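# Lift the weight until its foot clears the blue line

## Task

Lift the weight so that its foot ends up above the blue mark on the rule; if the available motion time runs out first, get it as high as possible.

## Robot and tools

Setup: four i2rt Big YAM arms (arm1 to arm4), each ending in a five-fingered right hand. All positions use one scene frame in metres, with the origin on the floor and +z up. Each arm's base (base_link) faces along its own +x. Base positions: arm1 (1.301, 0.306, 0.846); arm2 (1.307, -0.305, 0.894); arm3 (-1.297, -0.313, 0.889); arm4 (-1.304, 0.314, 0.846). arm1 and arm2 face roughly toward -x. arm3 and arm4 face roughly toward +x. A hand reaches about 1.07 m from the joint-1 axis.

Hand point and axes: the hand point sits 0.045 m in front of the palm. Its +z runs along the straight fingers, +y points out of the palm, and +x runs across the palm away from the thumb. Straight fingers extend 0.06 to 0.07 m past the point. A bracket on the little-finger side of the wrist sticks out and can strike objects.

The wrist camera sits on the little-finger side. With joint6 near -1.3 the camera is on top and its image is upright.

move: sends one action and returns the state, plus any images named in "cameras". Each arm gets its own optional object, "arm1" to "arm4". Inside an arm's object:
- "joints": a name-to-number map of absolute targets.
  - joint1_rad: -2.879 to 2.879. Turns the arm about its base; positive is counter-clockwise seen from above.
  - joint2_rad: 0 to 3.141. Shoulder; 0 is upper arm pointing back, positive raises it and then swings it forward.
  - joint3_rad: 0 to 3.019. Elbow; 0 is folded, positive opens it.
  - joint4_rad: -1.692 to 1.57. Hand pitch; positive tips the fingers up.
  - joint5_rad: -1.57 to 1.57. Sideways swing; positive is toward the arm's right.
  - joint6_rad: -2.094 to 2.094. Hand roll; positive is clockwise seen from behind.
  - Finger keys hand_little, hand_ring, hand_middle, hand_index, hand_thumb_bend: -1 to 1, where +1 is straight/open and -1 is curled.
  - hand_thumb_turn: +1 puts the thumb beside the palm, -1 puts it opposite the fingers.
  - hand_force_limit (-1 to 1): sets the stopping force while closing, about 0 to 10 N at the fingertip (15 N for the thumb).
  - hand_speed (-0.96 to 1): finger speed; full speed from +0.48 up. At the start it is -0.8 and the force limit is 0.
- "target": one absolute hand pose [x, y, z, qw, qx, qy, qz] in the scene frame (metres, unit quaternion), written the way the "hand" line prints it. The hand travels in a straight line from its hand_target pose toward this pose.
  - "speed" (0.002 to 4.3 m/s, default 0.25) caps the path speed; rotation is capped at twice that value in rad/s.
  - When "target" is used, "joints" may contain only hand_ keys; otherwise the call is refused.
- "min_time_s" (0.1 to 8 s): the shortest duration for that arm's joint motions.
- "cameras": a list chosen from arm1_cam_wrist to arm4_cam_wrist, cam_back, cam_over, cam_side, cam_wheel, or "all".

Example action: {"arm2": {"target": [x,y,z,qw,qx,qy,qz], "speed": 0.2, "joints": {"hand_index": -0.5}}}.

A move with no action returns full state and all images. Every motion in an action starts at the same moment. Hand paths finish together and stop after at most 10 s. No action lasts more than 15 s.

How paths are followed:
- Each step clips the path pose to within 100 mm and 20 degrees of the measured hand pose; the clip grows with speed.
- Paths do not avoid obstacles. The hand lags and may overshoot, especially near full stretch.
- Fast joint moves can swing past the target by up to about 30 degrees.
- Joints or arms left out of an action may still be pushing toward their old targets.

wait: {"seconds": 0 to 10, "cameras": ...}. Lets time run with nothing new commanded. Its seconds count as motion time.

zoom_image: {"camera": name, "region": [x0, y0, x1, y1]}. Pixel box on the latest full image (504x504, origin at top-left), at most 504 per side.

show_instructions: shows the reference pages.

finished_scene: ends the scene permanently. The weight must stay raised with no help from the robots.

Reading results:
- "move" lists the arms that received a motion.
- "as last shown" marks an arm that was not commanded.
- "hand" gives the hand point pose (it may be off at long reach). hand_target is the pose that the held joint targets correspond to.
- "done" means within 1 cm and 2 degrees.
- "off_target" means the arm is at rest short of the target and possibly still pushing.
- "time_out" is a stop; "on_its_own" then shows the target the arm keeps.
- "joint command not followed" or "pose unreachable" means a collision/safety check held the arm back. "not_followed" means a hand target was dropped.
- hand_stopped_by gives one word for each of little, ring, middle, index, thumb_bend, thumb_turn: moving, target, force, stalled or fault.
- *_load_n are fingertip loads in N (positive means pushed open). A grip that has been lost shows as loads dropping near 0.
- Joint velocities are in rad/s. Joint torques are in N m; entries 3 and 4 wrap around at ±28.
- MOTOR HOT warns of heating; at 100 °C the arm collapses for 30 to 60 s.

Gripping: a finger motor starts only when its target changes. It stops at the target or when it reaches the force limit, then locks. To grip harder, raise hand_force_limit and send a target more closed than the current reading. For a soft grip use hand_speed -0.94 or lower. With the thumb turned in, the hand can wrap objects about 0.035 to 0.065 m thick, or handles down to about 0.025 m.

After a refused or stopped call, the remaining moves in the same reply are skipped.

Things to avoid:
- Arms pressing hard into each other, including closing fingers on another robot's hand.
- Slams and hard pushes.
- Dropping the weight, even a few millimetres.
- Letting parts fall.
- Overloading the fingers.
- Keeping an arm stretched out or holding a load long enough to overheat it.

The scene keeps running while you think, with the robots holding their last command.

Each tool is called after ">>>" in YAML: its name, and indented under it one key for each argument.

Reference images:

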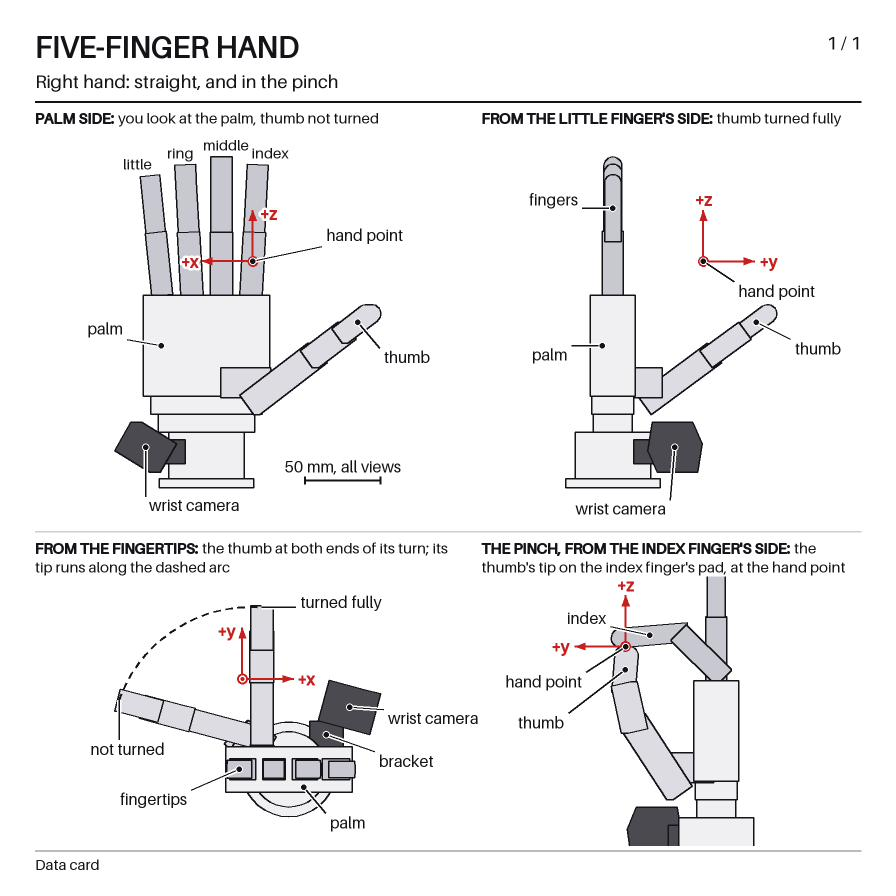

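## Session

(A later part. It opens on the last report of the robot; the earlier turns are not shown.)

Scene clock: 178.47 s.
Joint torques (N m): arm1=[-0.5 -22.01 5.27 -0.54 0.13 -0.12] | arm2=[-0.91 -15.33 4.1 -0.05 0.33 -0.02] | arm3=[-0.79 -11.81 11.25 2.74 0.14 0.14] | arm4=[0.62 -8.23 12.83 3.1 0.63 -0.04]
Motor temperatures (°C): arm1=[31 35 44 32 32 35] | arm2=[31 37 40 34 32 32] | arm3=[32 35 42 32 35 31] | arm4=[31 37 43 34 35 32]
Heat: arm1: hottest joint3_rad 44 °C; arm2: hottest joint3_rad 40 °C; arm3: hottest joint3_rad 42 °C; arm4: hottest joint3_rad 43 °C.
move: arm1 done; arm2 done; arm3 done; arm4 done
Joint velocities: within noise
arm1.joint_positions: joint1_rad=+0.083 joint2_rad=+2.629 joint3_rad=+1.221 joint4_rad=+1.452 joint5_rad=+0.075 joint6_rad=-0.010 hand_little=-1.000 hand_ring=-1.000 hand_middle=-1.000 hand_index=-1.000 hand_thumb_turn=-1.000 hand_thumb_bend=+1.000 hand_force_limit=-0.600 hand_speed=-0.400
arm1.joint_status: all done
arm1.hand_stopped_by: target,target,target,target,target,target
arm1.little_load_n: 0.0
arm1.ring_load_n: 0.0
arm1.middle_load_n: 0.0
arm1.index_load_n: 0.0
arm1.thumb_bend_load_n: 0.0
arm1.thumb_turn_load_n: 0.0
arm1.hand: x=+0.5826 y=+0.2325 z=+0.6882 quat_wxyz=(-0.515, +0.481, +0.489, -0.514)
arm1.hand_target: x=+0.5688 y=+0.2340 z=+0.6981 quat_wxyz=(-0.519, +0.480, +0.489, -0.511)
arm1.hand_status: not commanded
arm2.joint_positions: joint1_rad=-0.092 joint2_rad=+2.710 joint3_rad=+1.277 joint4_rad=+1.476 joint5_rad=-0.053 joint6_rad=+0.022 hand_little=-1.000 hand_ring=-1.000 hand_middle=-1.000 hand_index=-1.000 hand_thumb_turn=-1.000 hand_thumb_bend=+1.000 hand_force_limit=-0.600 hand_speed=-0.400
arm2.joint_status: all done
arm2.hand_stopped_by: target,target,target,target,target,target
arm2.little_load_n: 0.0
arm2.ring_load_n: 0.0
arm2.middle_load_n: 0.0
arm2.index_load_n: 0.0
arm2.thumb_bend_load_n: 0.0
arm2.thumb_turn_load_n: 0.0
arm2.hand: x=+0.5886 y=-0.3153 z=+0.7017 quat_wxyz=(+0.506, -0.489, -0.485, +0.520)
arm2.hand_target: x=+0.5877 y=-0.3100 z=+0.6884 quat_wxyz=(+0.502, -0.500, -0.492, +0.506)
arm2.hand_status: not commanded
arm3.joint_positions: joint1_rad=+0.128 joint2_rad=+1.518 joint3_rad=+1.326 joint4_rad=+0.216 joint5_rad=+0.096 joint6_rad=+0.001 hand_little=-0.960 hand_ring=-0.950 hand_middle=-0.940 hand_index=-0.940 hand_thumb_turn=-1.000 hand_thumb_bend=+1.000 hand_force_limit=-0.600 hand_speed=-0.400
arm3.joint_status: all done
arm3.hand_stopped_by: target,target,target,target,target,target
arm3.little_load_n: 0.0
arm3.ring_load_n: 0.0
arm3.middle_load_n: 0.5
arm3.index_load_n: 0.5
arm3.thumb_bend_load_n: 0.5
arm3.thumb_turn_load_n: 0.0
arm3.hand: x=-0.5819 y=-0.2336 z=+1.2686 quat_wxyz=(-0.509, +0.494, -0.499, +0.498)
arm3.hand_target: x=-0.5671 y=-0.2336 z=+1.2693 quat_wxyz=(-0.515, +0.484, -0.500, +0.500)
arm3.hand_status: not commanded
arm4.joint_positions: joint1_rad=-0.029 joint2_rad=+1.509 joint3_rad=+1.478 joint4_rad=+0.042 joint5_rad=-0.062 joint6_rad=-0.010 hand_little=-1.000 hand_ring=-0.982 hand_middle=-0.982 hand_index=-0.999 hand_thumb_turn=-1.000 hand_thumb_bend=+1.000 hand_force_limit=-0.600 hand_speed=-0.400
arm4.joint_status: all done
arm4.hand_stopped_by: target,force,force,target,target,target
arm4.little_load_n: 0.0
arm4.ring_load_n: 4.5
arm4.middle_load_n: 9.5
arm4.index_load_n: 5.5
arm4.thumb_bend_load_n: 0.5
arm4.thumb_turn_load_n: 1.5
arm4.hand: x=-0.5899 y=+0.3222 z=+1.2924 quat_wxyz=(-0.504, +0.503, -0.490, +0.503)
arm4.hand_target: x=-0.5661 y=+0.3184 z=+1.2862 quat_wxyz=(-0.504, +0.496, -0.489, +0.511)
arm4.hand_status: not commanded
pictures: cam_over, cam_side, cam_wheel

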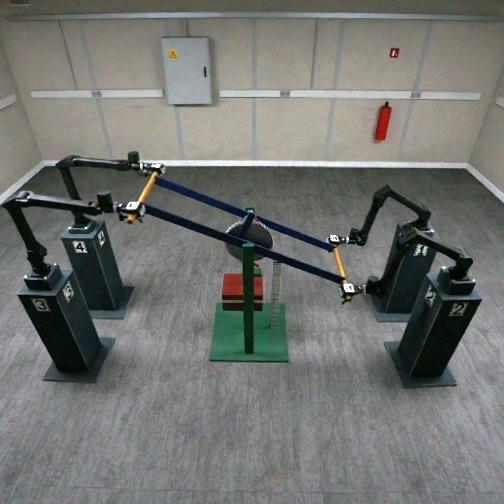

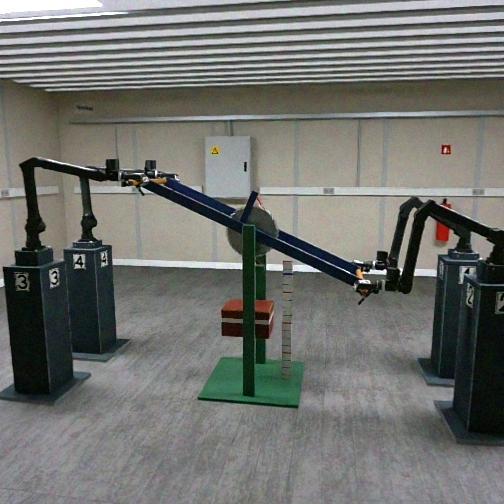

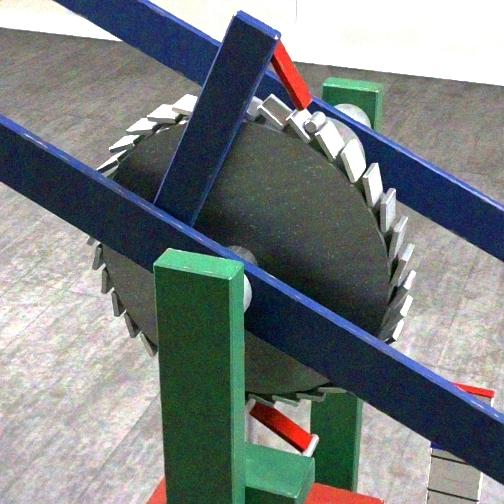

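>>> move:
  arm1: {"target":[0.604,0.235,1.260,0.565,-0.4253,-0.4253,0.565],"speed":1.2}
  arm2: {"target":[0.612,-0.312,1.273,0.565,-0.4253,-0.4253,0.565],"speed":1.2}
  arm3: {"target":[-0.617,-0.230,0.695,0.4253,-0.565,0.565,-0.4253],"speed":1.2}
  arm4: {"target":[-0.611,0.320,0.714,0.4253,-0.565,0.565,-0.4253],"speed":1.2}

>>> move:
  arm1: {"joints":{"joint2_rad":1.785,"joint3_rad":0.84},"min_time_s":0.4}
  arm2: {"joints":{"joint2_rad":1.845,"joint3_rad":0.80},"min_time_s":0.4}
  arm3: {"joints":{"joint2_rad":1.806,"joint3_rad":0.868},"min_time_s":0.4}
  arm4: {"joints":{"joint2_rad":1.671,"joint3_rad":0.898},"min_time_s":0.4}

>>> move:
  arm1: {"joints":{"joint2_rad":2.61,"joint3_rad":1.245,"joint4_rad":1.41},"min_time_s":0.4}
  arm2: {"joints":{"joint2_rad":2.72,"joint3_rad":1.29,"joint4_rad":1.435},"min_time_s":0.4}
  arm3: {"joints":{"joint2_rad":1.555,"joint3_rad":1.358,"joint4_rad":0.237},"min_time_s":0.4}
  arm4: {"joints":{"joint2_rad":1.568,"joint3_rad":1.519,"joint4_rad":0.075},"min_time_s":0.4}
  cameras: ["cam_side"]

>>> zoom_image:
  camera: "cam_side"
  region: [190, 250, 330, 370]

Scene clock: 181.80 s.
Joint torques (N m): arm1=[-0.79 -17.61 10.89 0.2 0.07 0.01] | arm2=[-0.91 -13.57 10.22 0.99 -0.16 -0.06] | arm3=[1.26 -15.68 3.59 1.36 -0.24 0.13] | arm4=[0.67 -14.62 3.11 1.85 0.09 -0.33]
Motor temperatures (°C): arm1=[31 35 43 32 32 35] | arm2=[31 37 39 34 32 32] | arm3=[32 35 42 32 35 31] | arm4=[31 37 43 34 35 32]
Heat: arm1: hottest joint3_rad 43 °C; arm2: hottest joint3_rad 39 °C; arm3: hottest joint3_rad 42 °C; arm4: hottest joint3_rad 43 °C.
move: arm1 off_target; arm2 off_target; arm3 off_target; arm4 off_target
Joint velocities: within noise
arm1.joint_positions: joint1_rad=+0.086 joint2_rad=+1.545 joint3_rad=+1.171 joint4_rad=+0.609 joint5_rad=+0.077 joint6_rad=-0.022 hand_little=-1.000 hand_ring=-0.999 hand_middle=-0.999 hand_index=-0.999 hand_thumb_turn=-1.000 hand_thumb_bend=+1.000 hand_force_limit=-0.600 hand_speed=-0.400
arm1.joint_status: not commanded
arm1.hand_stopped_by: target,target,target,target,target,target
arm1.little_load_n: 2.0
arm1.ring_load_n: 5.5
arm1.middle_load_n: 5.5
arm1.index_load_n: 5.5
arm1.thumb_bend_load_n: 0.0
arm1.thumb_turn_load_n: 0.0
arm1.hand: x=+0.5984 y=+0.2310 z=+1.2314 quat_wxyz=(-0.559, +0.431, +0.436, -0.558)
arm1.hand_target: x=+0.6043 y=+0.2351 z=+1.2595 quat_wxyz=(-0.565, +0.425, +0.425, -0.565)
arm1.hand_status: off_target (0.029 m and 1.8 deg from the pose sent, 0.572 m and 12.7 deg at the start; pose on its path clipped on 20 of 52 steps)
arm2.joint_positions: joint1_rad=-0.092 joint2_rad=+1.559 joint3_rad=+1.094 joint4_rad=+0.695 joint5_rad=-0.042 joint6_rad=+0.027 hand_little=-1.000 hand_ring=-0.999 hand_middle=-0.999 hand_index=-0.999 hand_thumb_turn=-1.000 hand_thumb_bend=+1.000 hand_force_limit=-0.600 hand_speed=-0.400
arm2.joint_status: not commanded
arm2.hand_stopped_by: target,target,target,target,target,target
arm2.little_load_n: 0.0
arm2.ring_load_n: 6.0
arm2.middle_load_n: 7.0
arm2.index_load_n: 7.5
arm2.thumb_bend_load_n: 0.0
arm2.thumb_turn_load_n: 0.0
arm2.hand: x=+0.6095 y=-0.3151 z=+1.2430 quat_wxyz=(+0.552, -0.439, -0.433, +0.561)
arm2.hand_target: x=+0.6126 y=-0.3120 z=+1.2729 quat_wxyz=(+0.565, -0.425, -0.425, +0.565)
arm2.hand_status: off_target (0.030 m and 2.4 deg from the pose sent, 0.572 m and 13.1 deg at the start; pose on its path clipped on 20 of 55 steps)
arm3.joint_positions: joint1_rad=+0.123 joint2_rad=+2.431 joint3_rad=+1.101 joint4_rad=+1.099 joint5_rad=+0.106 joint6_rad=+0.002 hand_little=-0.960 hand_ring=-0.950 hand_middle=-0.940 hand_index=-0.940 hand_thumb_turn=-1.000 hand_thumb_bend=+1.000 hand_force_limit=-0.600 hand_speed=-0.400
arm3.joint_status: not commanded
arm3.hand_stopped_by: target,target,target,target,target,target
arm3.little_load_n: 0.0
arm3.ring_load_n: 0.0
arm3.middle_load_n: 0.0
arm3.index_load_n: 0.0
arm3.thumb_bend_load_n: 0.0
arm3.thumb_turn_load_n: 0.0
arm3.hand: x=-0.6092 y=-0.2328 z=+0.7176 quat_wxyz=(-0.433, +0.557, -0.556, +0.440)
arm3.hand_target: x=-0.6179 y=-0.2302 z=+0.6955 quat_wxyz=(-0.425, +0.565, -0.565, +0.425)
arm3.hand_status: off_target (0.024 m and 2.4 deg from the pose sent, 0.575 m and 16.9 deg at the start; pose on its path clipped on 19 of 55 steps)
arm4.joint_positions: joint1_rad=-0.029 joint2_rad=+2.298 joint3_rad=+1.087 joint4_rad=+0.959 joint5_rad=-0.050 joint6_rad=+0.017 hand_little=-1.000 hand_ring=-0.982 hand_middle=-0.983 hand_index=-0.999 hand_thumb_turn=-1.000 hand_thumb_bend=+1.000 hand_force_limit=-0.600 hand_speed=-0.400
arm4.joint_status: not commanded
arm4.hand_stopped_by: target,force,force,target,target,target
arm4.little_load_n: 0.0
arm4.ring_load_n: 4.0
arm4.middle_load_n: 3.0
arm4.index_load_n: 8.5
arm4.thumb_bend_load_n: 0.0
arm4.thumb_turn_load_n: 0.0
arm4.hand: x=-0.6003 y=+0.3215 z=+0.7354 quat_wxyz=(-0.442, +0.551, -0.565, +0.427)
arm4.hand_target: x=-0.6115 y=+0.3199 z=+0.7144 quat_wxyz=(-0.425, +0.565, -0.565, +0.425)
arm4.hand_status: off_target (0.024 m and 2.5 deg from the pose sent, 0.579 m and 17.0 deg at the start; pose on its path clipped on 19 of 54 steps)
pictures: none

Scene clock: 183.13 s.
Joint torques (N m): arm1=[-0.79 -8.94 3.95 -0.77 0.2 -0.29] | arm2=[-0.85 -7.24 3.55 -0.2 -0.06 0.06] | arm3=[0.44 -17.55 8.7 3.59 0.13 0.06] | arm4=[0.56 -16.32 9.39 3.74 -0.1 -0.12]
Motor temperatures (°C): arm1=[31 35 43 32 32 35] | arm2=[31 37 39 34 32 32] | arm3=[32 35 42 32 35 31] | arm4=[31 37 43 34 35 32]
Heat: arm1: hottest joint3_rad 43 °C; arm2: hottest joint3_rad 39 °C; arm3: hottest joint3_rad 42 °C; arm4: hottest joint3_rad 43 °C.
move: arm1 done; arm2 done; arm3 done; arm4 done
Joint velocities: within noise
arm1.joint_positions: joint1_rad=+0.086 joint2_rad=+1.718 joint3_rad=+0.878 joint4_rad=+0.642 joint5_rad=+0.074 joint6_rad=+0.009 hand_little=-1.000 hand_ring=-1.000 hand_middle=-0.999 hand_index=-1.000 hand_thumb_turn=-1.000 hand_thumb_bend=+1.000 hand_force_limit=-0.600 hand_speed=-0.400
arm1.joint_status: all done
arm1.hand_stopped_by: target,target,target,target,target,target
arm1.little_load_n: 0.0
arm1.ring_load_n: 0.5
arm1.middle_load_n: 1.0
arm1.index_load_n: 1.0
arm1.thumb_bend_load_n: 0.0
arm1.thumb_turn_load_n: 0.0
arm1.hand: x=+0.6537 y=+0.2342 z=+0.9543 quat_wxyz=(-0.452, +0.539, +0.548, -0.453)
arm1.hand_target: x=+0.6802 y=+0.2423 z=+0.8807 quat_wxyz=(-0.419, +0.564, +0.590, -0.398)
arm1.hand_status: not commanded
arm2.joint_positions: joint1_rad=-0.092 joint2_rad=+1.782 joint3_rad=+0.844 joint4_rad=+0.728 joint5_rad=-0.045 joint6_rad=+0.015 hand_little=-1.000 hand_ring=-1.000 hand_middle=-0.999 hand_index=-0.999 hand_thumb_turn=-1.000 hand_thumb_bend=+1.000 hand_force_limit=-0.600 hand_speed=-0.400
arm2.joint_status: all done
arm2.hand_stopped_by: target,target,target,target,target,target
arm2.little_load_n: 0.0
arm2.ring_load_n: 3.0
arm2.middle_load_n: 4.0
arm2.index_load_n: 4.5
arm2.thumb_bend_load_n: 0.0
arm2.thumb_turn_load_n: 0.0
arm2.hand: x=+0.6647 y=-0.3169 z=+0.9653 quat_wxyz=(+0.443, -0.553, -0.542, +0.453)
arm2.hand_target: x=+0.6959 y=-0.3155 z=+0.8962 quat_wxyz=(+0.399, -0.588, -0.571, +0.411)
arm2.hand_status: not commanded
arm3.joint_positions: joint1_rad=+0.127 joint2_rad=+1.838 joint3_rad=+0.826 joint4_rad=+1.042 joint5_rad=+0.097 joint6_rad=+0.001 hand_little=-0.960 hand_ring=-0.950 hand_middle=-0.940 hand_index=-0.940 hand_thumb_turn=-1.000 hand_thumb_bend=+1.000 hand_force_limit=-0.600 hand_speed=-0.400
arm3.joint_status: all done
arm3.hand_stopped_by: target,target,target,target,target,target
arm3.little_load_n: 0.0
arm3.ring_load_n: 0.0
arm3.middle_load_n: 0.0
arm3.index_load_n: 0.0
arm3.thumb_bend_load_n: 0.5
arm3.thumb_turn_load_n: 0.5
arm3.hand: x=-0.6387 y=-0.2359 z=+0.9851 quat_wxyz=(-0.511, +0.492, -0.498, +0.499)
arm3.hand_target: x=-0.6217 y=-0.2356 z=+1.0381 quat_wxyz=(-0.543, +0.455, -0.476, +0.522)
arm3.hand_status: not commanded
arm4.joint_positions: joint1_rad=-0.028 joint2_rad=+1.721 joint3_rad=+0.861 joint4_rad=+0.912 joint5_rad=-0.046 joint6_rad=-0.002 hand_little=-1.000 hand_ring=-0.982 hand_middle=-0.982 hand_index=-1.000 hand_thumb_turn=-1.000 hand_thumb_bend=+1.000 hand_force_limit=-0.600 hand_speed=-0.400
arm4.joint_status: all done
arm4.hand_stopped_by: target,force,force,target,target,target
arm4.little_load_n: 0.0
arm4.ring_load_n: 5.0
arm4.middle_load_n: 6.0
arm4.index_load_n: 2.5
arm4.thumb_bend_load_n: 0.0
arm4.thumb_turn_load_n: 0.0
arm4.hand: x=-0.6388 y=+0.3219 z=+1.0078 quat_wxyz=(-0.512, +0.487, -0.485, +0.516)
arm4.hand_target: x=-0.6294 y=+0.3211 z=+1.0732 quat_wxyz=(-0.540, +0.454, -0.445, +0.552)
arm4.hand_status: not commanded
pictures: none

Scene clock: 184.30 s.
Joint torques (N m): arm1=[-0.85 -22.3 5.37 -0.43 0.16 -0.13] | arm2=[-0.91 -15.33 4.1 -0.05 0.33 -0.02] | arm3=[-0.09 -11.52 11.33 2.95 0.21 0.17] | arm4=[0.62 -8.29 12.83 3.12 0.63 -0.04]
Motor temperatures (°C): arm1=[31 35 44 32 32 35] | arm2=[31 37 40 34 32 32] | arm3=[32 35 42 32 35 31] | arm4=[31 37 43 34 35 32]
Heat: arm1: hottest joint3_rad 44 °C; arm2: hottest joint3_rad 40 °C; arm3: hottest joint3_rad 42 °C; arm4: hottest joint3_rad 43 °C.
move: arm1 done; arm2 done; arm3 done; arm4 done
Joint velocities: within noise
arm1.joint_positions: joint1_rad=+0.083 joint2_rad=+2.629 joint3_rad=+1.221 joint4_rad=+1.452 joint5_rad=+0.075 joint6_rad=-0.010 hand_little=-1.000 hand_ring=-1.000 hand_middle=-1.000 hand_index=-1.000 hand_thumb_turn=-1.000 hand_thumb_bend=+1.000 hand_force_limit=-0.600 hand_speed=-0.400
arm1.joint_status: all done
arm1.hand_stopped_by: target,target,target,target,target,target
arm1.little_load_n: 0.0
arm1.ring_load_n: 0.0
arm1.middle_load_n: 0.0
arm1.index_load_n: 0.0
arm1.thumb_bend_load_n: 0.0
arm1.thumb_turn_load_n: 0.0
arm1.hand: x=+0.5826 y=+0.2325 z=+0.6882 quat_wxyz=(-0.515, +0.481, +0.489, -0.514)
arm1.hand_target: x=+0.5687 y=+0.2339 z=+0.6984 quat_wxyz=(-0.519, +0.480, +0.489, -0.511)
arm1.hand_status: not commanded
arm2.joint_positions: joint1_rad=-0.091 joint2_rad=+2.710 joint3_rad=+1.277 joint4_rad=+1.476 joint5_rad=-0.053 joint6_rad=+0.022 hand_little=-1.000 hand_ring=-1.000 hand_middle=-1.000 hand_index=-1.000 hand_thumb_turn=-1.000 hand_thumb_bend=+1.000 hand_force_limit=-0.600 hand_speed=-0.400
arm2.joint_status: all done
arm2.hand_stopped_by: target,target,target,target,target,target
arm2.little_load_n: 0.0
arm2.ring_load_n: 0.0
arm2.middle_load_n: 0.0
arm2.index_load_n: 0.0
arm2.thumb_bend_load_n: 0.0
arm2.thumb_turn_load_n: 0.0
arm2.hand: x=+0.5886 y=-0.3156 z=+0.7018 quat_wxyz=(+0.506, -0.488, -0.485, +0.520)
arm2.hand_target: x=+0.5877 y=-0.3102 z=+0.6885 quat_wxyz=(+0.502, -0.500, -0.492, +0.507)
arm2.hand_status: not commanded
arm3.joint_positions: joint1_rad=+0.127 joint2_rad=+1.518 joint3_rad=+1.326 joint4_rad=+0.215 joint5_rad=+0.096 joint6_rad=+0.000 hand_little=-0.960 hand_ring=-0.950 hand_middle=-0.940 hand_index=-0.940 hand_thumb_turn=-1.000 hand_thumb_bend=+1.000 hand_force_limit=-0.600 hand_speed=-0.400
arm3.joint_status: all done
arm3.hand_stopped_by: target,target,target,target,target,target
arm3.little_load_n: 0.0
arm3.ring_load_n: 0.0
arm3.middle_load_n: 0.0
arm3.index_load_n: 0.0
arm3.thumb_bend_load_n: 0.5
arm3.thumb_turn_load_n: 0.0
arm3.hand: x=-0.5819 y=-0.2341 z=+1.2685 quat_wxyz=(-0.509, +0.494, -0.499, +0.498)
arm3.hand_target: x=-0.5670 y=-0.2336 z=+1.2692 quat_wxyz=(-0.515, +0.484, -0.500, +0.500)
arm3.hand_status: not commanded
arm4.joint_positions: joint1_rad=-0.029 joint2_rad=+1.509 joint3_rad=+1.478 joint4_rad=+0.041 joint5_rad=-0.062 joint6_rad=-0.010 hand_little=-1.000 hand_ring=-0.982 hand_middle=-0.982 hand_index=-0.999 hand_thumb_turn=-1.000 hand_thumb_bend=+1.000 hand_force_limit=-0.600 hand_speed=-0.400
arm4.joint_status: all done
arm4.hand_stopped_by: target,force,force,target,target,target
arm4.little_load_n: 0.0
arm4.ring_load_n: 4.5
arm4.middle_load_n: 10.0
arm4.index_load_n: 5.5
arm4.thumb_bend_load_n: 0.5
arm4.thumb_turn_load_n: 2.0
arm4.hand: x=-0.5899 y=+0.3222 z=+1.2926 quat_wxyz=(-0.504, +0.503, -0.490, +0.503)
arm4.hand_target: x=-0.5662 y=+0.3183 z=+1.2865 quat_wxyz=(-0.504, +0.496, -0.489, +0.511)
arm4.hand_status: not commanded

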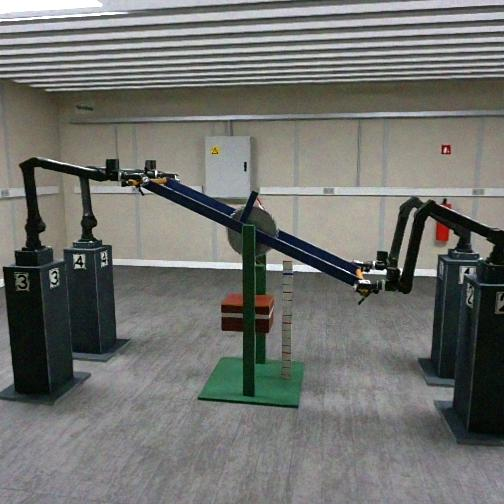

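Scaled by 3.600 from the camera's image (finer frame: 720x720).

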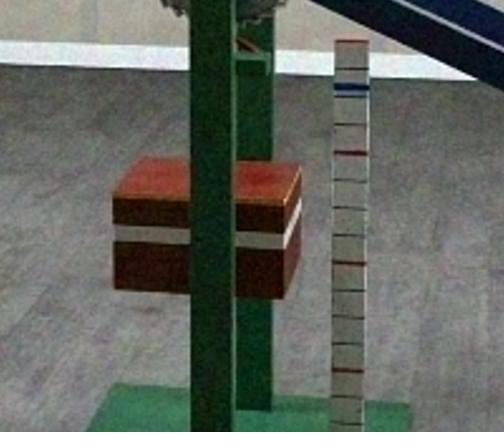

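>>> move:
  arm1: {"target":[0.604,0.235,1.260,0.565,-0.4253,-0.4253,0.565],"speed":1.2}
  arm2: {"target":[0.612,-0.312,1.273,0.565,-0.4253,-0.4253,0.565],"speed":1.2}
  arm3: {"target":[-0.617,-0.230,0.695,0.4253,-0.565,0.565,-0.4253],"speed":1.2}
  arm4: {"target":[-0.611,0.320,0.714,0.4253,-0.565,0.565,-0.4253],"speed":1.2}

>>> move:
  arm1: {"joints":{"joint2_rad":1.785,"joint3_rad":0.84},"min_time_s":0.4}
  arm2: {"joints":{"joint2_rad":1.845,"joint3_rad":0.80},"min_time_s":0.4}
  arm3: {"joints":{"joint2_rad":1.806,"joint3_rad":0.868},"min_time_s":0.4}
  arm4: {"joints":{"joint2_rad":1.671,"joint3_rad":0.898},"min_time_s":0.4}

>>> move:
  arm1: {"joints":{"joint2_rad":2.61,"joint3_rad":1.245,"joint4_rad":1.41},"min_time_s":0.4}
  arm2: {"joints":{"joint2_rad":2.72,"joint3_rad":1.29,"joint4_rad":1.435},"min_time_s":0.4}
  arm3: {"joints":{"joint2_rad":1.555,"joint3_rad":1.358,"joint4_rad":0.237},"min_time_s":0.4}
  arm4: {"joints":{"joint2_rad":1.568,"joint3_rad":1.519,"joint4_rad":0.075},"min_time_s":0.4}

>>> move:
  arm1: {"target":[0.604,0.235,1.260,0.565,-0.4253,-0.4253,0.565],"speed":1.2}
  arm2: {"target":[0.612,-0.312,1.273,0.565,-0.4253,-0.4253,0.565],"speed":1.2}
  arm3: {"target":[-0.617,-0.230,0.695,0.4253,-0.565,0.565,-0.4253],"speed":1.2}
  arm4: {"target":[-0.611,0.320,0.714,0.4253,-0.565,0.565,-0.4253],"speed":1.2}

>>> move:
  arm1: {"joints":{"joint2_rad":1.785,"joint3_rad":0.84},"min_time_s":0.4}
  arm2: {"joints":{"joint2_rad":1.845,"joint3_rad":0.80},"min_time_s":0.4}
  arm3: {"joints":{"joint2_rad":1.806,"joint3_rad":0.868},"min_time_s":0.4}
  arm4: {"joints":{"joint2_rad":1.671,"joint3_rad":0.898},"min_time_s":0.4}

>>> move:
  arm1: {"joints":{"joint2_rad":2.61,"joint3_rad":1.245,"joint4_rad":1.41},"min_time_s":0.4}
  arm2: {"joints":{"joint2_rad":2.72,"joint3_rad":1.29,"joint4_rad":1.435},"min_time_s":0.4}
  arm3: {"joints":{"joint2_rad":1.555,"joint3_rad":1.358,"joint4_rad":0.237},"min_time_s":0.4}
  arm4: {"joints":{"joint2_rad":1.568,"joint3_rad":1.519,"joint4_rad":0.075},"min_time_s":0.4}
  cameras: ["cam_side"]

>>> zoom_image:
  camera: "cam_side"
  region: [190, 230, 330, 350]

Scene clock: 187.33 s.
Joint torques (N m): arm1=[-0.79 -17.61 10.96 0.28 0.07 0] | arm2=[-0.91 -13.57 10.21 0.99 -0.16 -0.06] | arm3=[1.61 -17.14 3.62 1.35 -0.21 0.11] | arm4=[0.56 -14.62 3.08 1.84 0.09 -0.33]
Motor temperatures (°C): arm1=[31 35 43 32 32 35] | arm2=[31 37 39 34 32 32] | arm3=[32 35 42 32 35 31] | arm4=[31 37 43 34 35 32]
Heat: arm1: hottest joint3_rad 43 °C; arm2: hottest joint3_rad 39 °C; arm3: hottest joint3_rad 42 °C; arm4: hottest joint3_rad 43 °C.
move: arm1 off_target; arm2 off_target; arm3 off_target; arm4 off_target
Joint velocities: within noise
arm1.joint_positions: joint1_rad=+0.086 joint2_rad=+1.545 joint3_rad=+1.171 joint4_rad=+0.609 joint5_rad=+0.077 joint6_rad=-0.023 hand_little=-1.000 hand_ring=-0.999 hand_middle=-0.999 hand_index=-0.999 hand_thumb_turn=-1.000 hand_thumb_bend=+1.000 hand_force_limit=-0.600 hand_speed=-0.400
arm1.joint_status: not commanded
arm1.hand_stopped_by: target,target,target,target,target,target
arm1.little_load_n: 2.0
arm1.ring_load_n: 6.0
arm1.middle_load_n: 5.5
arm1.index_load_n: 5.5
arm1.thumb_bend_load_n: 0.0
arm1.thumb_turn_load_n: 0.0
arm1.hand: x=+0.5985 y=+0.2311 z=+1.2318 quat_wxyz=(-0.559, +0.431, +0.436, -0.558)
arm1.hand_target: x=+0.6044 y=+0.2350 z=+1.2598 quat_wxyz=(-0.565, +0.425, +0.425, -0.565)
arm1.hand_status: off_target (0.029 m and 1.7 deg from the pose sent, 0.572 m and 12.7 deg at the start; pose on its path clipped on 20 of 52 steps)
arm2.joint_positions: joint1_rad=-0.091 joint2_rad=+1.559 joint3_rad=+1.095 joint4_rad=+0.695 joint5_rad=-0.042 joint6_rad=+0.027 hand_little=-1.000 hand_ring=-0.999 hand_middle=-0.999 hand_index=-0.999 hand_thumb_turn=-1.000 hand_thumb_bend=+1.000 hand_force_limit=-0.600 hand_speed=-0.400
arm2.joint_status: not commanded
arm2.hand_stopped_by: target,target,target,target,target,target
arm2.little_load_n: 0.0
arm2.ring_load_n: 5.5
arm2.middle_load_n: 7.0
arm2.index_load_n: 7.0
arm2.thumb_bend_load_n: 0.0
arm2.thumb_turn_load_n: 0.0
arm2.hand: x=+0.6094 y=-0.3154 z=+1.2432 quat_wxyz=(+0.552, -0.439, -0.433, +0.561)
arm2.hand_target: x=+0.6126 y=-0.3122 z=+1.2730 quat_wxyz=(+0.565, -0.425, -0.425, +0.565)
arm2.hand_status: off_target (0.030 m and 2.4 deg from the pose sent, 0.572 m and 13.1 deg at the start; pose on its path clipped on 20 of 55 steps)
arm3.joint_positions: joint1_rad=+0.123 joint2_rad=+2.431 joint3_rad=+1.101 joint4_rad=+1.098 joint5_rad=+0.106 joint6_rad=+0.001 hand_little=-0.960 hand_ring=-0.950 hand_middle=-0.940 hand_index=-0.940 hand_thumb_turn=-1.000 hand_thumb_bend=+1.000 hand_force_limit=-0.600 hand_speed=-0.400
arm3.joint_status: not commanded
arm3.hand_stopped_by: target,target,target,target,target,target
arm3.little_load_n: 0.0
arm3.ring_load_n: 0.0
arm3.middle_load_n: 0.0
arm3.index_load_n: 0.0
arm3.thumb_bend_load_n: 0.0
arm3.thumb_turn_load_n: 0.5
arm3.hand: x=-0.6090 y=-0.2331 z=+0.7176 quat_wxyz=(-0.433, +0.557, -0.556, +0.440)
arm3.hand_target: x=-0.6177 y=-0.2302 z=+0.6957 quat_wxyz=(-0.425, +0.565, -0.565, +0.425)
arm3.hand_status: off_target (0.024 m and 2.4 deg from the pose sent, 0.575 m and 16.9 deg at the start; pose on its path clipped on 19 of 55 steps)
arm4.joint_positions: joint1_rad=-0.029 joint2_rad=+2.299 joint3_rad=+1.087 joint4_rad=+0.960 joint5_rad=-0.051 joint6_rad=+0.017 hand_little=-1.000 hand_ring=-0.982 hand_middle=-0.983 hand_index=-0.999 hand_thumb_turn=-1.000 hand_thumb_bend=+1.000 hand_force_limit=-0.600 hand_speed=-0.400
arm4.joint_status: not commanded
arm4.hand_stopped_by: target,force,force,target,target,target
arm4.little_load_n: 0.0
arm4.ring_load_n: 4.0
arm4.middle_load_n: 3.0
arm4.index_load_n: 9.0
arm4.thumb_bend_load_n: 0.0
arm4.thumb_turn_load_n: 0.0
arm4.hand: x=-0.6002 y=+0.3216 z=+0.7354 quat_wxyz=(-0.442, +0.551, -0.565, +0.427)
arm4.hand_target: x=-0.6114 y=+0.3199 z=+0.7145 quat_wxyz=(-0.425, +0.565, -0.565, +0.425)
arm4.hand_status: off_target (0.024 m and 2.5 deg from the pose sent, 0.579 m and 16.9 deg at the start; pose on its path clipped on 19 of 55 steps)
pictures: none

Scene clock: 188.67 s.
Joint torques (N m): arm1=[-0.91 -8.82 3.93 -0.81 0.19 -0.31] | arm2=[-0.85 -7.24 3.55 -0.18 -0.06 0.06] | arm3=[0.15 -18.37 8.66 3.3 0.14 0.11] | arm4=[0.62 -16.26 9.37 3.73 -0.1 -0.12]
Motor temperatures (°C): arm1=[31 35 43 32 32 35] | arm2=[31 37 39 34 32 32] | arm3=[32 35 41 32 35 31] | arm4=[31 37 43 34 35 32]
Heat: arm1: hottest joint3_rad 43 °C; arm2: hottest joint3_rad 39 °C; arm3: hottest joint3_rad 41 °C; arm4: hottest joint3_rad 43 °C.
move: arm1 done; arm2 done; arm3 done; arm4 done
Joint velocities: within noise
arm1.joint_positions: joint1_rad=+0.086 joint2_rad=+1.718 joint3_rad=+0.878 joint4_rad=+0.642 joint5_rad=+0.074 joint6_rad=+0.009 hand_little=-1.000 hand_ring=-1.000 hand_middle=-0.999 hand_index=-1.000 hand_thumb_turn=-1.000 hand_thumb_bend=+1.000 hand_force_limit=-0.600 hand_speed=-0.400
arm1.joint_status: all done
arm1.hand_stopped_by: target,target,target,target,target,target
arm1.little_load_n: 0.0
arm1.ring_load_n: 0.5
arm1.middle_load_n: 1.0
arm1.index_load_n: 1.0
arm1.thumb_bend_load_n: 0.0
arm1.thumb_turn_load_n: 0.0
arm1.hand: x=+0.6537 y=+0.2342 z=+0.9543 quat_wxyz=(-0.452, +0.539, +0.548, -0.453)
arm1.hand_target: x=+0.6803 y=+0.2422 z=+0.8805 quat_wxyz=(-0.419, +0.564, +0.590, -0.397)
arm1.hand_status: not commanded
arm2.joint_positions: joint1_rad=-0.091 joint2_rad=+1.782 joint3_rad=+0.844 joint4_rad=+0.728 joint5_rad=-0.045 joint6_rad=+0.015 hand_little=-1.000 hand_ring=-1.000 hand_middle=-0.999 hand_index=-0.999 hand_thumb_turn=-1.000 hand_thumb_bend=+1.000 hand_force_limit=-0.600 hand_speed=-0.400
arm2.joint_status: all done
arm2.hand_stopped_by: target,target,target,target,target,target
arm2.little_load_n: -0.5
arm2.ring_load_n: 2.5
arm2.middle_load_n: 4.5
arm2.index_load_n: 4.5
arm2.thumb_bend_load_n: 0.0
arm2.thumb_turn_load_n: 0.0
arm2.hand: x=+0.6647 y=-0.3172 z=+0.9653 quat_wxyz=(+0.442, -0.552, -0.542, +0.453)
arm2.hand_target: x=+0.6960 y=-0.3156 z=+0.8961 quat_wxyz=(+0.399, -0.588, -0.571, +0.411)
arm2.hand_status: not commanded
arm3.joint_positions: joint1_rad=+0.126 joint2_rad=+1.839 joint3_rad=+0.826 joint4_rad=+1.042 joint5_rad=+0.097 joint6_rad=+0.001 hand_little=-0.960 hand_ring=-0.950 hand_middle=-0.940 hand_index=-0.940 hand_thumb_turn=-1.000 hand_thumb_bend=+1.000 hand_force_limit=-0.600 hand_speed=-0.400
arm3.joint_status: all done
arm3.hand_stopped_by: target,target,target,target,target,target
arm3.little_load_n: 0.0
arm3.ring_load_n: 0.0
arm3.middle_load_n: 0.0
arm3.index_load_n: 0.0
arm3.thumb_bend_load_n: 0.0
arm3.thumb_turn_load_n: 0.5
arm3.hand: x=-0.6387 y=-0.2362 z=+0.9849 quat_wxyz=(-0.510, +0.492, -0.498, +0.499)
arm3.hand_target: x=-0.6217 y=-0.2356 z=+1.0377 quat_wxyz=(-0.543, +0.455, -0.476, +0.522)
arm3.hand_status: not commanded
arm4.joint_positions: joint1_rad=-0.028 joint2_rad=+1.721 joint3_rad=+0.861 joint4_rad=+0.912 joint5_rad=-0.046 joint6_rad=-0.002 hand_little=-1.000 hand_ring=-0.982 hand_middle=-0.982 hand_index=-1.000 hand_thumb_turn=-1.000 hand_thumb_bend=+1.000 hand_force_limit=-0.600 hand_speed=-0.400
arm4.joint_status: all done
arm4.hand_stopped_by: target,force,force,target,target,target
arm4.little_load_n: 0.0
arm4.ring_load_n: 5.5
arm4.middle_load_n: 5.5
arm4.index_load_n: 2.5
arm4.thumb_bend_load_n: 0.0
arm4.thumb_turn_load_n: 0.0
arm4.hand: x=-0.6388 y=+0.3219 z=+1.0078 quat_wxyz=(-0.512, +0.487, -0.485, +0.516)
arm4.hand_target: x=-0.6295 y=+0.3211 z=+1.0731 quat_wxyz=(-0.540, +0.455, -0.445, +0.552)
arm4.hand_status: not commanded
pictures: none

Scene clock: 189.83 s.
Joint torques (N m): arm1=[-0.5 -22.07 5.34 -0.43 0.14 -0.15] | arm2=[-0.91 -15.38 4.1 -0.03 0.33 -0.02] | arm3=[0.15 -11.4 11.33 2.66 0.21 0.14] | arm4=[0.62 -8.29 12.82 3.11 0.64 -0.04]
Motor temperatures (°C): arm1=[31 35 44 32 32 35] | arm2=[31 37 39 34 32 32] | arm3=[32 35 42 32 35 31] | arm4=[31 37 43 34 35 32]
Heat: arm1: hottest joint3_rad 44 °C; arm2: hottest joint3_rad 39 °C; arm3: hottest joint3_rad 42 °C; arm4: hottest joint3_rad 43 °C.
move: arm1 done; arm2 done; arm3 done; arm4 done
Joint velocities: within noise
arm1.joint_positions: joint1_rad=+0.083 joint2_rad=+2.629 joint3_rad=+1.221 joint4_rad=+1.452 joint5_rad=+0.075 joint6_rad=-0.010 hand_little=-1.000 hand_ring=-1.000 hand_middle=-1.000 hand_index=-1.000 hand_thumb_turn=-1.000 hand_thumb_bend=+1.000 hand_force_limit=-0.600 hand_speed=-0.400
arm1.joint_status: all done
arm1.hand_stopped_by: target,target,target,target,target,target
arm1.little_load_n: 0.0
arm1.ring_load_n: 0.0
arm1.middle_load_n: 0.0
arm1.index_load_n: 0.0
arm1.thumb_bend_load_n: 0.0
arm1.thumb_turn_load_n: 0.0
arm1.hand: x=+0.5826 y=+0.2328 z=+0.6882 quat_wxyz=(-0.515, +0.481, +0.488, -0.514)
arm1.hand_target: x=+0.5687 y=+0.2340 z=+0.6985 quat_wxyz=(-0.519, +0.480, +0.489, -0.511)
arm1.hand_status: not commanded
arm2.joint_positions: joint1_rad=-0.091 joint2_rad=+2.710 joint3_rad=+1.277 joint4_rad=+1.476 joint5_rad=-0.053 joint6_rad=+0.022 hand_little=-1.000 hand_ring=-1.000 hand_middle=-1.000 hand_index=-1.000 hand_thumb_turn=-1.000 hand_thumb_bend=+1.000 hand_force_limit=-0.600 hand_speed=-0.400
arm2.joint_status: all done
arm2.hand_stopped_by: target,target,target,target,target,target
arm2.little_load_n: 0.0
arm2.ring_load_n: 0.0
arm2.middle_load_n: 0.0
arm2.index_load_n: 0.0
arm2.thumb_bend_load_n: 0.0
arm2.thumb_turn_load_n: 0.0
arm2.hand: x=+0.5886 y=-0.3156 z=+0.7017 quat_wxyz=(+0.506, -0.489, -0.485, +0.520)
arm2.hand_target: x=+0.5877 y=-0.3101 z=+0.6884 quat_wxyz=(+0.501, -0.500, -0.492, +0.506)
arm2.hand_status: not commanded
arm3.joint_positions: joint1_rad=+0.126 joint2_rad=+1.518 joint3_rad=+1.326 joint4_rad=+0.216 joint5_rad=+0.096 joint6_rad=+0.000 hand_little=-0.960 hand_ring=-0.950 hand_middle=-0.940 hand_index=-0.940 hand_thumb_turn=-1.000 hand_thumb_bend=+1.000 hand_force_limit=-0.600 hand_speed=-0.400
arm3.joint_status: all done
arm3.hand_stopped_by: target,target,target,target,target,target
arm3.little_load_n: 0.0
arm3.ring_load_n: 0.0
arm3.middle_load_n: 0.0
arm3.index_load_n: 0.0
arm3.thumb_bend_load_n: 0.5
arm3.thumb_turn_load_n: 0.5
arm3.hand: x=-0.5818 y=-0.2344 z=+1.2686 quat_wxyz=(-0.509, +0.494, -0.499, +0.498)
arm3.hand_target: x=-0.5671 y=-0.2337 z=+1.2694 quat_wxyz=(-0.515, +0.484, -0.500, +0.500)
arm3.hand_status: not commanded
arm4.joint_positions: joint1_rad=-0.028 joint2_rad=+1.509 joint3_rad=+1.478 joint4_rad=+0.042 joint5_rad=-0.062 joint6_rad=-0.010 hand_little=-1.000 hand_ring=-0.982 hand_middle=-0.982 hand_index=-0.999 hand_thumb_turn=-1.000 hand_thumb_bend=+1.000 hand_force_limit=-0.600 hand_speed=-0.400
arm4.joint_status: all done
arm4.hand_stopped_by: target,force,force,target,target,target
arm4.little_load_n: 0.0
arm4.ring_load_n: 4.0
arm4.middle_load_n: 10.0
arm4.index_load_n: 5.5
arm4.thumb_bend_load_n: 0.0
arm4.thumb_turn_load_n: 1.5
arm4.hand: x=-0.5898 y=+0.3225 z=+1.2927 quat_wxyz=(-0.505, +0.503, -0.490, +0.503)
arm4.hand_target: x=-0.5662 y=+0.3184 z=+1.2866 quat_wxyz=(-0.504, +0.495, -0.489, +0.511)
arm4.hand_status: not commanded
pictures: none

Scene clock: 191.67 s.
Joint torques (N m): arm1=[-0.73 -17.32 10.89 0.23 0.07 0] | arm2=[-0.91 -13.57 10.22 0.98 -0.16 -0.06] | arm3=[0.91 -16.26 3.7 1.25 -0.2 0.11] | arm4=[0.5 -14.62 3.1 1.85 0.09 -0.33]
Motor temperatures (°C): arm1=[31 35 43 32 32 35] | arm2=[31 37 39 34 32 32] | arm3=[32 35 42 32 35 31] | arm4=[31 37 43 34 35 32]
Heat: arm1: hottest joint3_rad 43 °C; arm2: hottest joint3_rad 39 °C; arm3: hottest joint3_rad 42 °C; arm4: hottest joint3_rad 43 °C.
move: arm1 off_target; arm2 off_target; arm3 off_target; arm4 off_target
Joint velocities: within noise
arm1.joint_positions: joint1_rad=+0.086 joint2_rad=+1.545 joint3_rad=+1.171 joint4_rad=+0.609 joint5_rad=+0.076 joint6_rad=-0.022 hand_little=-1.000 hand_ring=-0.999 hand_middle=-0.999 hand_index=-0.999 hand_thumb_turn=-1.000 hand_thumb_bend=+1.000 hand_force_limit=-0.600 hand_speed=-0.400
arm1.joint_status: not commanded
arm1.hand_stopped_by: target,target,target,target,target,target
arm1.little_load_n: 2.0
arm1.ring_load_n: 5.5
arm1.middle_load_n: 5.5
arm1.index_load_n: 5.5
arm1.thumb_bend_load_n: 0.0
arm1.thumb_turn_load_n: 0.0
arm1.hand: x=+0.5984 y=+0.2310 z=+1.2318 quat_wxyz=(-0.559, +0.431, +0.436, -0.559)
arm1.hand_target: x=+0.6043 y=+0.2348 z=+1.2598 quat_wxyz=(-0.565, +0.425, +0.425, -0.565)
arm1.hand_status: off_target (0.029 m and 1.8 deg from the pose sent, 0.572 m and 12.7 deg at the start; pose on its path clipped on 20 of 54 steps)
arm2.joint_positions: joint1_rad=-0.091 joint2_rad=+1.559 joint3_rad=+1.094 joint4_rad=+0.695 joint5_rad=-0.042 joint6_rad=+0.027 hand_little=-1.000 hand_ring=-0.999 hand_middle=-0.999 hand_index=-0.999 hand_thumb_turn=-1.000 hand_thumb_bend=+1.000 hand_force_limit=-0.600 hand_speed=-0.400
arm2.joint_status: not commanded
arm2.hand_stopped_by: target,target,target,target,target,target
arm2.little_load_n: 0.0
arm2.ring_load_n: 6.0
arm2.middle_load_n: 7.0
arm2.index_load_n: 7.5
arm2.thumb_bend_load_n: 0.0
arm2.thumb_turn_load_n: 0.0
arm2.hand: x=+0.6095 y=-0.3154 z=+1.2430 quat_wxyz=(+0.552, -0.439, -0.433, +0.561)
arm2.hand_target: x=+0.6126 y=-0.3121 z=+1.2728 quat_wxyz=(+0.565, -0.425, -0.425, +0.565)
arm2.hand_status: off_target (0.030 m and 2.4 deg from the pose sent, 0.572 m and 13.1 deg at the start; pose on its path clipped on 20 of 55 steps)
arm3.joint_positions: joint1_rad=+0.123 joint2_rad=+2.431 joint3_rad=+1.101 joint4_rad=+1.099 joint5_rad=+0.106 joint6_rad=+0.001 hand_little=-0.960 hand_ring=-0.950 hand_middle=-0.940 hand_index=-0.940 hand_thumb_turn=-1.000 hand_thumb_bend=+1.000 hand_force_limit=-0.600 hand_speed=-0.400
arm3.joint_status: not commanded
arm3.hand_stopped_by: target,target,target,target,target,target
arm3.little_load_n: 0.0
arm3.ring_load_n: 0.0
arm3.middle_load_n: 0.0
arm3.index_load_n: 0.0
arm3.thumb_bend_load_n: 0.0
arm3.thumb_turn_load_n: 0.0
arm3.hand: x=-0.6090 y=-0.2331 z=+0.7175 quat_wxyz=(-0.433, +0.557, -0.556, +0.440)
arm3.hand_target: x=-0.6178 y=-0.2301 z=+0.6956 quat_wxyz=(-0.425, +0.565, -0.565, +0.425)
arm3.hand_status: off_target (0.024 m and 2.4 deg from the pose sent, 0.575 m and 16.9 deg at the start; pose on its path clipped on 19 of 55 steps)
arm4.joint_positions: joint1_rad=-0.028 joint2_rad=+2.299 joint3_rad=+1.087 joint4_rad=+0.959 joint5_rad=-0.051 joint6_rad=+0.017 hand_little=-1.000 hand_ring=-0.982 hand_middle=-0.983 hand_index=-0.999 hand_thumb_turn=-1.000 hand_thumb_bend=+1.000 hand_force_limit=-0.600 hand_speed=-0.400
arm4.joint_status: not commanded
arm4.hand_stopped_by: target,force,force,target,target,target
arm4.little_load_n: 0.0
arm4.ring_load_n: 4.0
arm4.middle_load_n: 3.0
arm4.index_load_n: 8.5
arm4.thumb_bend_load_n: 0.0
arm4.thumb_turn_load_n: 0.0
arm4.hand: x=-0.6002 y=+0.3219 z=+0.7353 quat_wxyz=(-0.442, +0.551, -0.565, +0.427)
arm4.hand_target: x=-0.6115 y=+0.3200 z=+0.7144 quat_wxyz=(-0.425, +0.565, -0.565, +0.425)
arm4.hand_status: off_target (0.024 m and 2.5 deg from the pose sent, 0.579 m and 17.0 deg at the start; pose on its path clipped on 19 of 54 steps)
pictures: none

Scene clock: 193.00 s.
Joint torques (N m): arm1=[-0.73 -8.88 3.92 -0.84 0.2 -0.31] | arm2=[-0.91 -7.24 3.56 -0.18 -0.06 0.06] | arm3=[0.38 -18.2 8.54 3.51 0.13 0.14] | arm4=[0.56 -16.26 9.37 3.7 -0.1 -0.12]
Motor temperatures (°C): arm1=[31 35 43 32 32 35] | arm2=[31 37 39 34 32 32] | arm3=[32 35 41 32 35 31] | arm4=[31 37 43 34 35 32]
Heat: arm1: hottest joint3_rad 43 °C; arm2: hottest joint3_rad 39 °C; arm3: hottest joint3_rad 41 °C; arm4: hottest joint3_rad 43 °C.
move: arm1 done; arm2 done; arm3 done; arm4 done
Joint velocities: within noise
arm1.joint_positions: joint1_rad=+0.086 joint2_rad=+1.718 joint3_rad=+0.878 joint4_rad=+0.642 joint5_rad=+0.074 joint6_rad=+0.009 hand_little=-1.000 hand_ring=-1.000 hand_middle=-0.999 hand_index=-1.000 hand_thumb_turn=-1.000 hand_thumb_bend=+1.000 hand_force_limit=-0.600 hand_speed=-0.400
arm1.joint_status: all done
arm1.hand_stopped_by: target,target,target,target,target,target
arm1.little_load_n: 0.0
arm1.ring_load_n: 1.0
arm1.middle_load_n: 1.0
arm1.index_load_n: 1.5
arm1.thumb_bend_load_n: 0.0
arm1.thumb_turn_load_n: 0.0
arm1.hand: x=+0.6537 y=+0.2342 z=+0.9546 quat_wxyz=(-0.453, +0.539, +0.548, -0.453)
arm1.hand_target: x=+0.6803 y=+0.2421 z=+0.8809 quat_wxyz=(-0.419, +0.564, +0.590, -0.398)
arm1.hand_status: not commanded
arm2.joint_positions: joint1_rad=-0.091 joint2_rad=+1.782 joint3_rad=+0.844 joint4_rad=+0.728 joint5_rad=-0.045 joint6_rad=+0.015 hand_little=-1.000 hand_ring=-1.000 hand_middle=-0.999 hand_index=-0.999 hand_thumb_turn=-1.000 hand_thumb_bend=+1.000 hand_force_limit=-0.600 hand_speed=-0.400
arm2.joint_status: all done
arm2.hand_stopped_by: target,target,target,target,target,target
arm2.little_load_n: 0.0
arm2.ring_load_n: 3.0
arm2.middle_load_n: 4.5
arm2.index_load_n: 4.5
arm2.thumb_bend_load_n: 0.0
arm2.thumb_turn_load_n: 0.0
arm2.hand: x=+0.6647 y=-0.3172 z=+0.9653 quat_wxyz=(+0.442, -0.552, -0.542, +0.453)
arm2.hand_target: x=+0.6959 y=-0.3156 z=+0.8963 quat_wxyz=(+0.399, -0.588, -0.571, +0.411)
arm2.hand_status: not commanded
arm3.joint_positions: joint1_rad=+0.126 joint2_rad=+1.838 joint3_rad=+0.826 joint4_rad=+1.042 joint5_rad=+0.097 joint6_rad=+0.001 hand_little=-0.960 hand_ring=-0.950 hand_middle=-0.940 hand_index=-0.940 hand_thumb_turn=-1.000 hand_thumb_bend=+1.000 hand_force_limit=-0.600 hand_speed=-0.400
arm3.joint_status: all done
arm3.hand_stopped_by: target,target,target,target,target,target
arm3.little_load_n: 0.0
arm3.ring_load_n: 0.0
arm3.middle_load_n: 0.0
arm3.index_load_n: 0.0
arm3.thumb_bend_load_n: 0.0
arm3.thumb_turn_load_n: 0.5
arm3.hand: x=-0.6386 y=-0.2364 z=+0.9851 quat_wxyz=(-0.510, +0.491, -0.498, +0.500)
arm3.hand_target: x=-0.6217 y=-0.2358 z=+1.0380 quat_wxyz=(-0.543, +0.455, -0.476, +0.522)
arm3.hand_status: not commanded
arm4.joint_positions: joint1_rad=-0.028 joint2_rad=+1.721 joint3_rad=+0.861 joint4_rad=+0.912 joint5_rad=-0.046 joint6_rad=-0.002 hand_little=-1.000 hand_ring=-0.982 hand_middle=-0.982 hand_index=-1.000 hand_thumb_turn=-1.000 hand_thumb_bend=+1.000 hand_force_limit=-0.600 hand_speed=-0.400
arm4.joint_status: all done
arm4.hand_stopped_by: target,force,force,target,target,target
arm4.little_load_n: 0.0
arm4.ring_load_n: 5.0
arm4.middle_load_n: 6.0
arm4.index_load_n: 2.5
arm4.thumb_bend_load_n: 0.0
arm4.thumb_turn_load_n: 0.0
arm4.hand: x=-0.6388 y=+0.3222 z=+1.0078 quat_wxyz=(-0.512, +0.487, -0.485, +0.515)
arm4.hand_target: x=-0.6295 y=+0.3211 z=+1.0731 quat_wxyz=(-0.540, +0.454, -0.445, +0.552)
arm4.hand_status: not commanded
pictures: none

Scene clock: 194.17 s.
Joint torques (N m): arm1=[-0.62 -22.01 5.37 -0.44 0.16 -0.12] | arm2=[-0.91 -15.33 4.1 -0.05 0.33 -0.02] | arm3=[0.32 -11.22 11.54 2.67 0.16 0.13] | arm4=[0.56 -8.23 12.83 3.1 0.63 -0.04]
Motor temperatures (°C): arm1=[31 35 44 32 32 35] | arm2=[31 37 40 34 32 32] | arm3=[32 35 42 32 35 31] | arm4=[31 37 43 34 35 32]
Heat: arm1: hottest joint3_rad 44 °C; arm2: hottest joint3_rad 40 °C; arm3: hottest joint3_rad 42 °C; arm4: hottest joint3_rad 43 °C.
move: arm1 done; arm2 done; arm3 done; arm4 done
Joint velocities: within noise
arm1.joint_positions: joint1_rad=+0.083 joint2_rad=+2.629 joint3_rad=+1.221 joint4_rad=+1.452 joint5_rad=+0.075 joint6_rad=-0.009 hand_little=-1.000 hand_ring=-1.000 hand_middle=-1.000 hand_index=-1.000 hand_thumb_turn=-1.000 hand_thumb_bend=+1.000 hand_force_limit=-0.600 hand_speed=-0.400
arm1.joint_status: all done
arm1.hand_stopped_by: target,target,target,target,target,target
arm1.little_load_n: 0.0
arm1.ring_load_n: 0.0
arm1.middle_load_n: 0.0
arm1.index_load_n: 0.0
arm1.thumb_bend_load_n: 0.0
arm1.thumb_turn_load_n: 0.0
arm1.hand: x=+0.5826 y=+0.2328 z=+0.6882 quat_wxyz=(-0.515, +0.481, +0.488, -0.514)
arm1.hand_target: x=+0.5688 y=+0.2339 z=+0.6982 quat_wxyz=(-0.519, +0.480, +0.489, -0.511)
arm1.hand_status: not commanded
arm2.joint_positions: joint1_rad=-0.091 joint2_rad=+2.710 joint3_rad=+1.277 joint4_rad=+1.476 joint5_rad=-0.053 joint6_rad=+0.022 hand_little=-1.000 hand_ring=-1.000 hand_middle=-1.000 hand_index=-1.000 hand_thumb_turn=-1.000 hand_thumb_bend=+1.000 hand_force_limit=-0.600 hand_speed=-0.400
arm2.joint_status: all done
arm2.hand_stopped_by: target,target,target,target,target,target
arm2.little_load_n: 0.0
arm2.ring_load_n: 0.0
arm2.middle_load_n: 0.0
arm2.index_load_n: 0.0
arm2.thumb_bend_load_n: 0.0
arm2.thumb_turn_load_n: 0.5
arm2.hand: x=+0.5886 y=-0.3156 z=+0.7017 quat_wxyz=(+0.506, -0.489, -0.485, +0.520)
arm2.hand_target: x=+0.5877 y=-0.3101 z=+0.6883 quat_wxyz=(+0.501, -0.500, -0.492, +0.506)
arm2.hand_status: not commanded
arm3.joint_positions: joint1_rad=+0.126 joint2_rad=+1.518 joint3_rad=+1.326 joint4_rad=+0.215 joint5_rad=+0.096 joint6_rad=+0.001 hand_little=-0.960 hand_ring=-0.950 hand_middle=-0.940 hand_index=-0.940 hand_thumb_turn=-1.000 hand_thumb_bend=+1.000 hand_force_limit=-0.600 hand_speed=-0.400
arm3.joint_status: all done
arm3.hand_stopped_by: target,target,target,target,target,target
arm3.little_load_n: 0.0
arm3.ring_load_n: 0.0
arm3.middle_load_n: 0.0
arm3.index_load_n: 0.0
arm3.thumb_bend_load_n: 0.5
arm3.thumb_turn_load_n: 0.0
arm3.hand: x=-0.5818 y=-0.2346 z=+1.2685 quat_wxyz=(-0.509, +0.494, -0.500, +0.498)
arm3.hand_target: x=-0.5670 y=-0.2338 z=+1.2691 quat_wxyz=(-0.515, +0.484, -0.500, +0.500)
arm3.hand_status: not commanded
arm4.joint_positions: joint1_rad=-0.028 joint2_rad=+1.509 joint3_rad=+1.478 joint4_rad=+0.042 joint5_rad=-0.062 joint6_rad=-0.010 hand_little=-1.000 hand_ring=-0.982 hand_middle=-0.982 hand_index=-0.999 hand_thumb_turn=-1.000 hand_thumb_bend=+1.000 hand_force_limit=-0.600 hand_speed=-0.400
arm4.joint_status: all done
arm4.hand_stopped_by: target,force,force,target,target,target
arm4.little_load_n: 0.0
arm4.ring_load_n: 4.0
arm4.middle_load_n: 9.5
arm4.index_load_n: 5.5
arm4.thumb_bend_load_n: 0.0
arm4.thumb_turn_load_n: 1.5
arm4.hand: x=-0.5899 y=+0.3225 z=+1.2924 quat_wxyz=(-0.505, +0.503, -0.490, +0.503)
arm4.hand_target: x=-0.5663 y=+0.3184 z=+1.2863 quat_wxyz=(-0.504, +0.496, -0.489, +0.511)
arm4.hand_status: not commanded

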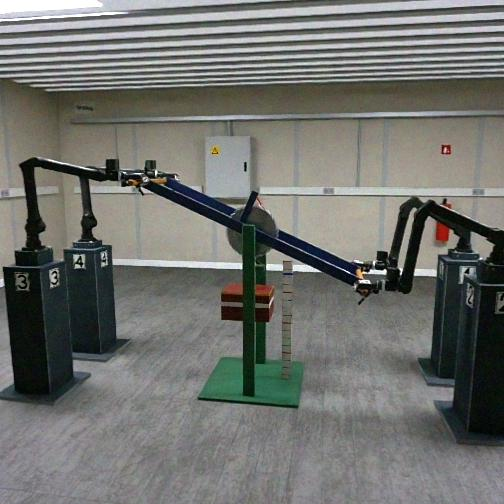

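Scaled by 3.600 from the camera's image (finer frame: 720x720).

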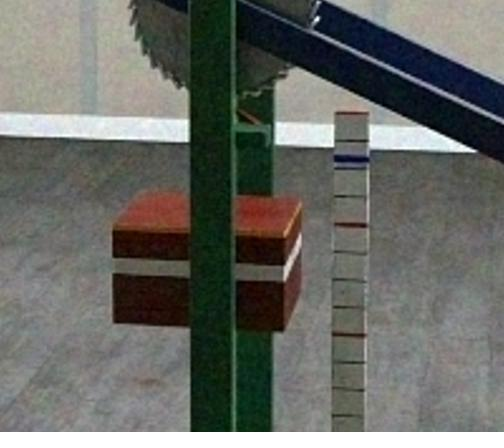

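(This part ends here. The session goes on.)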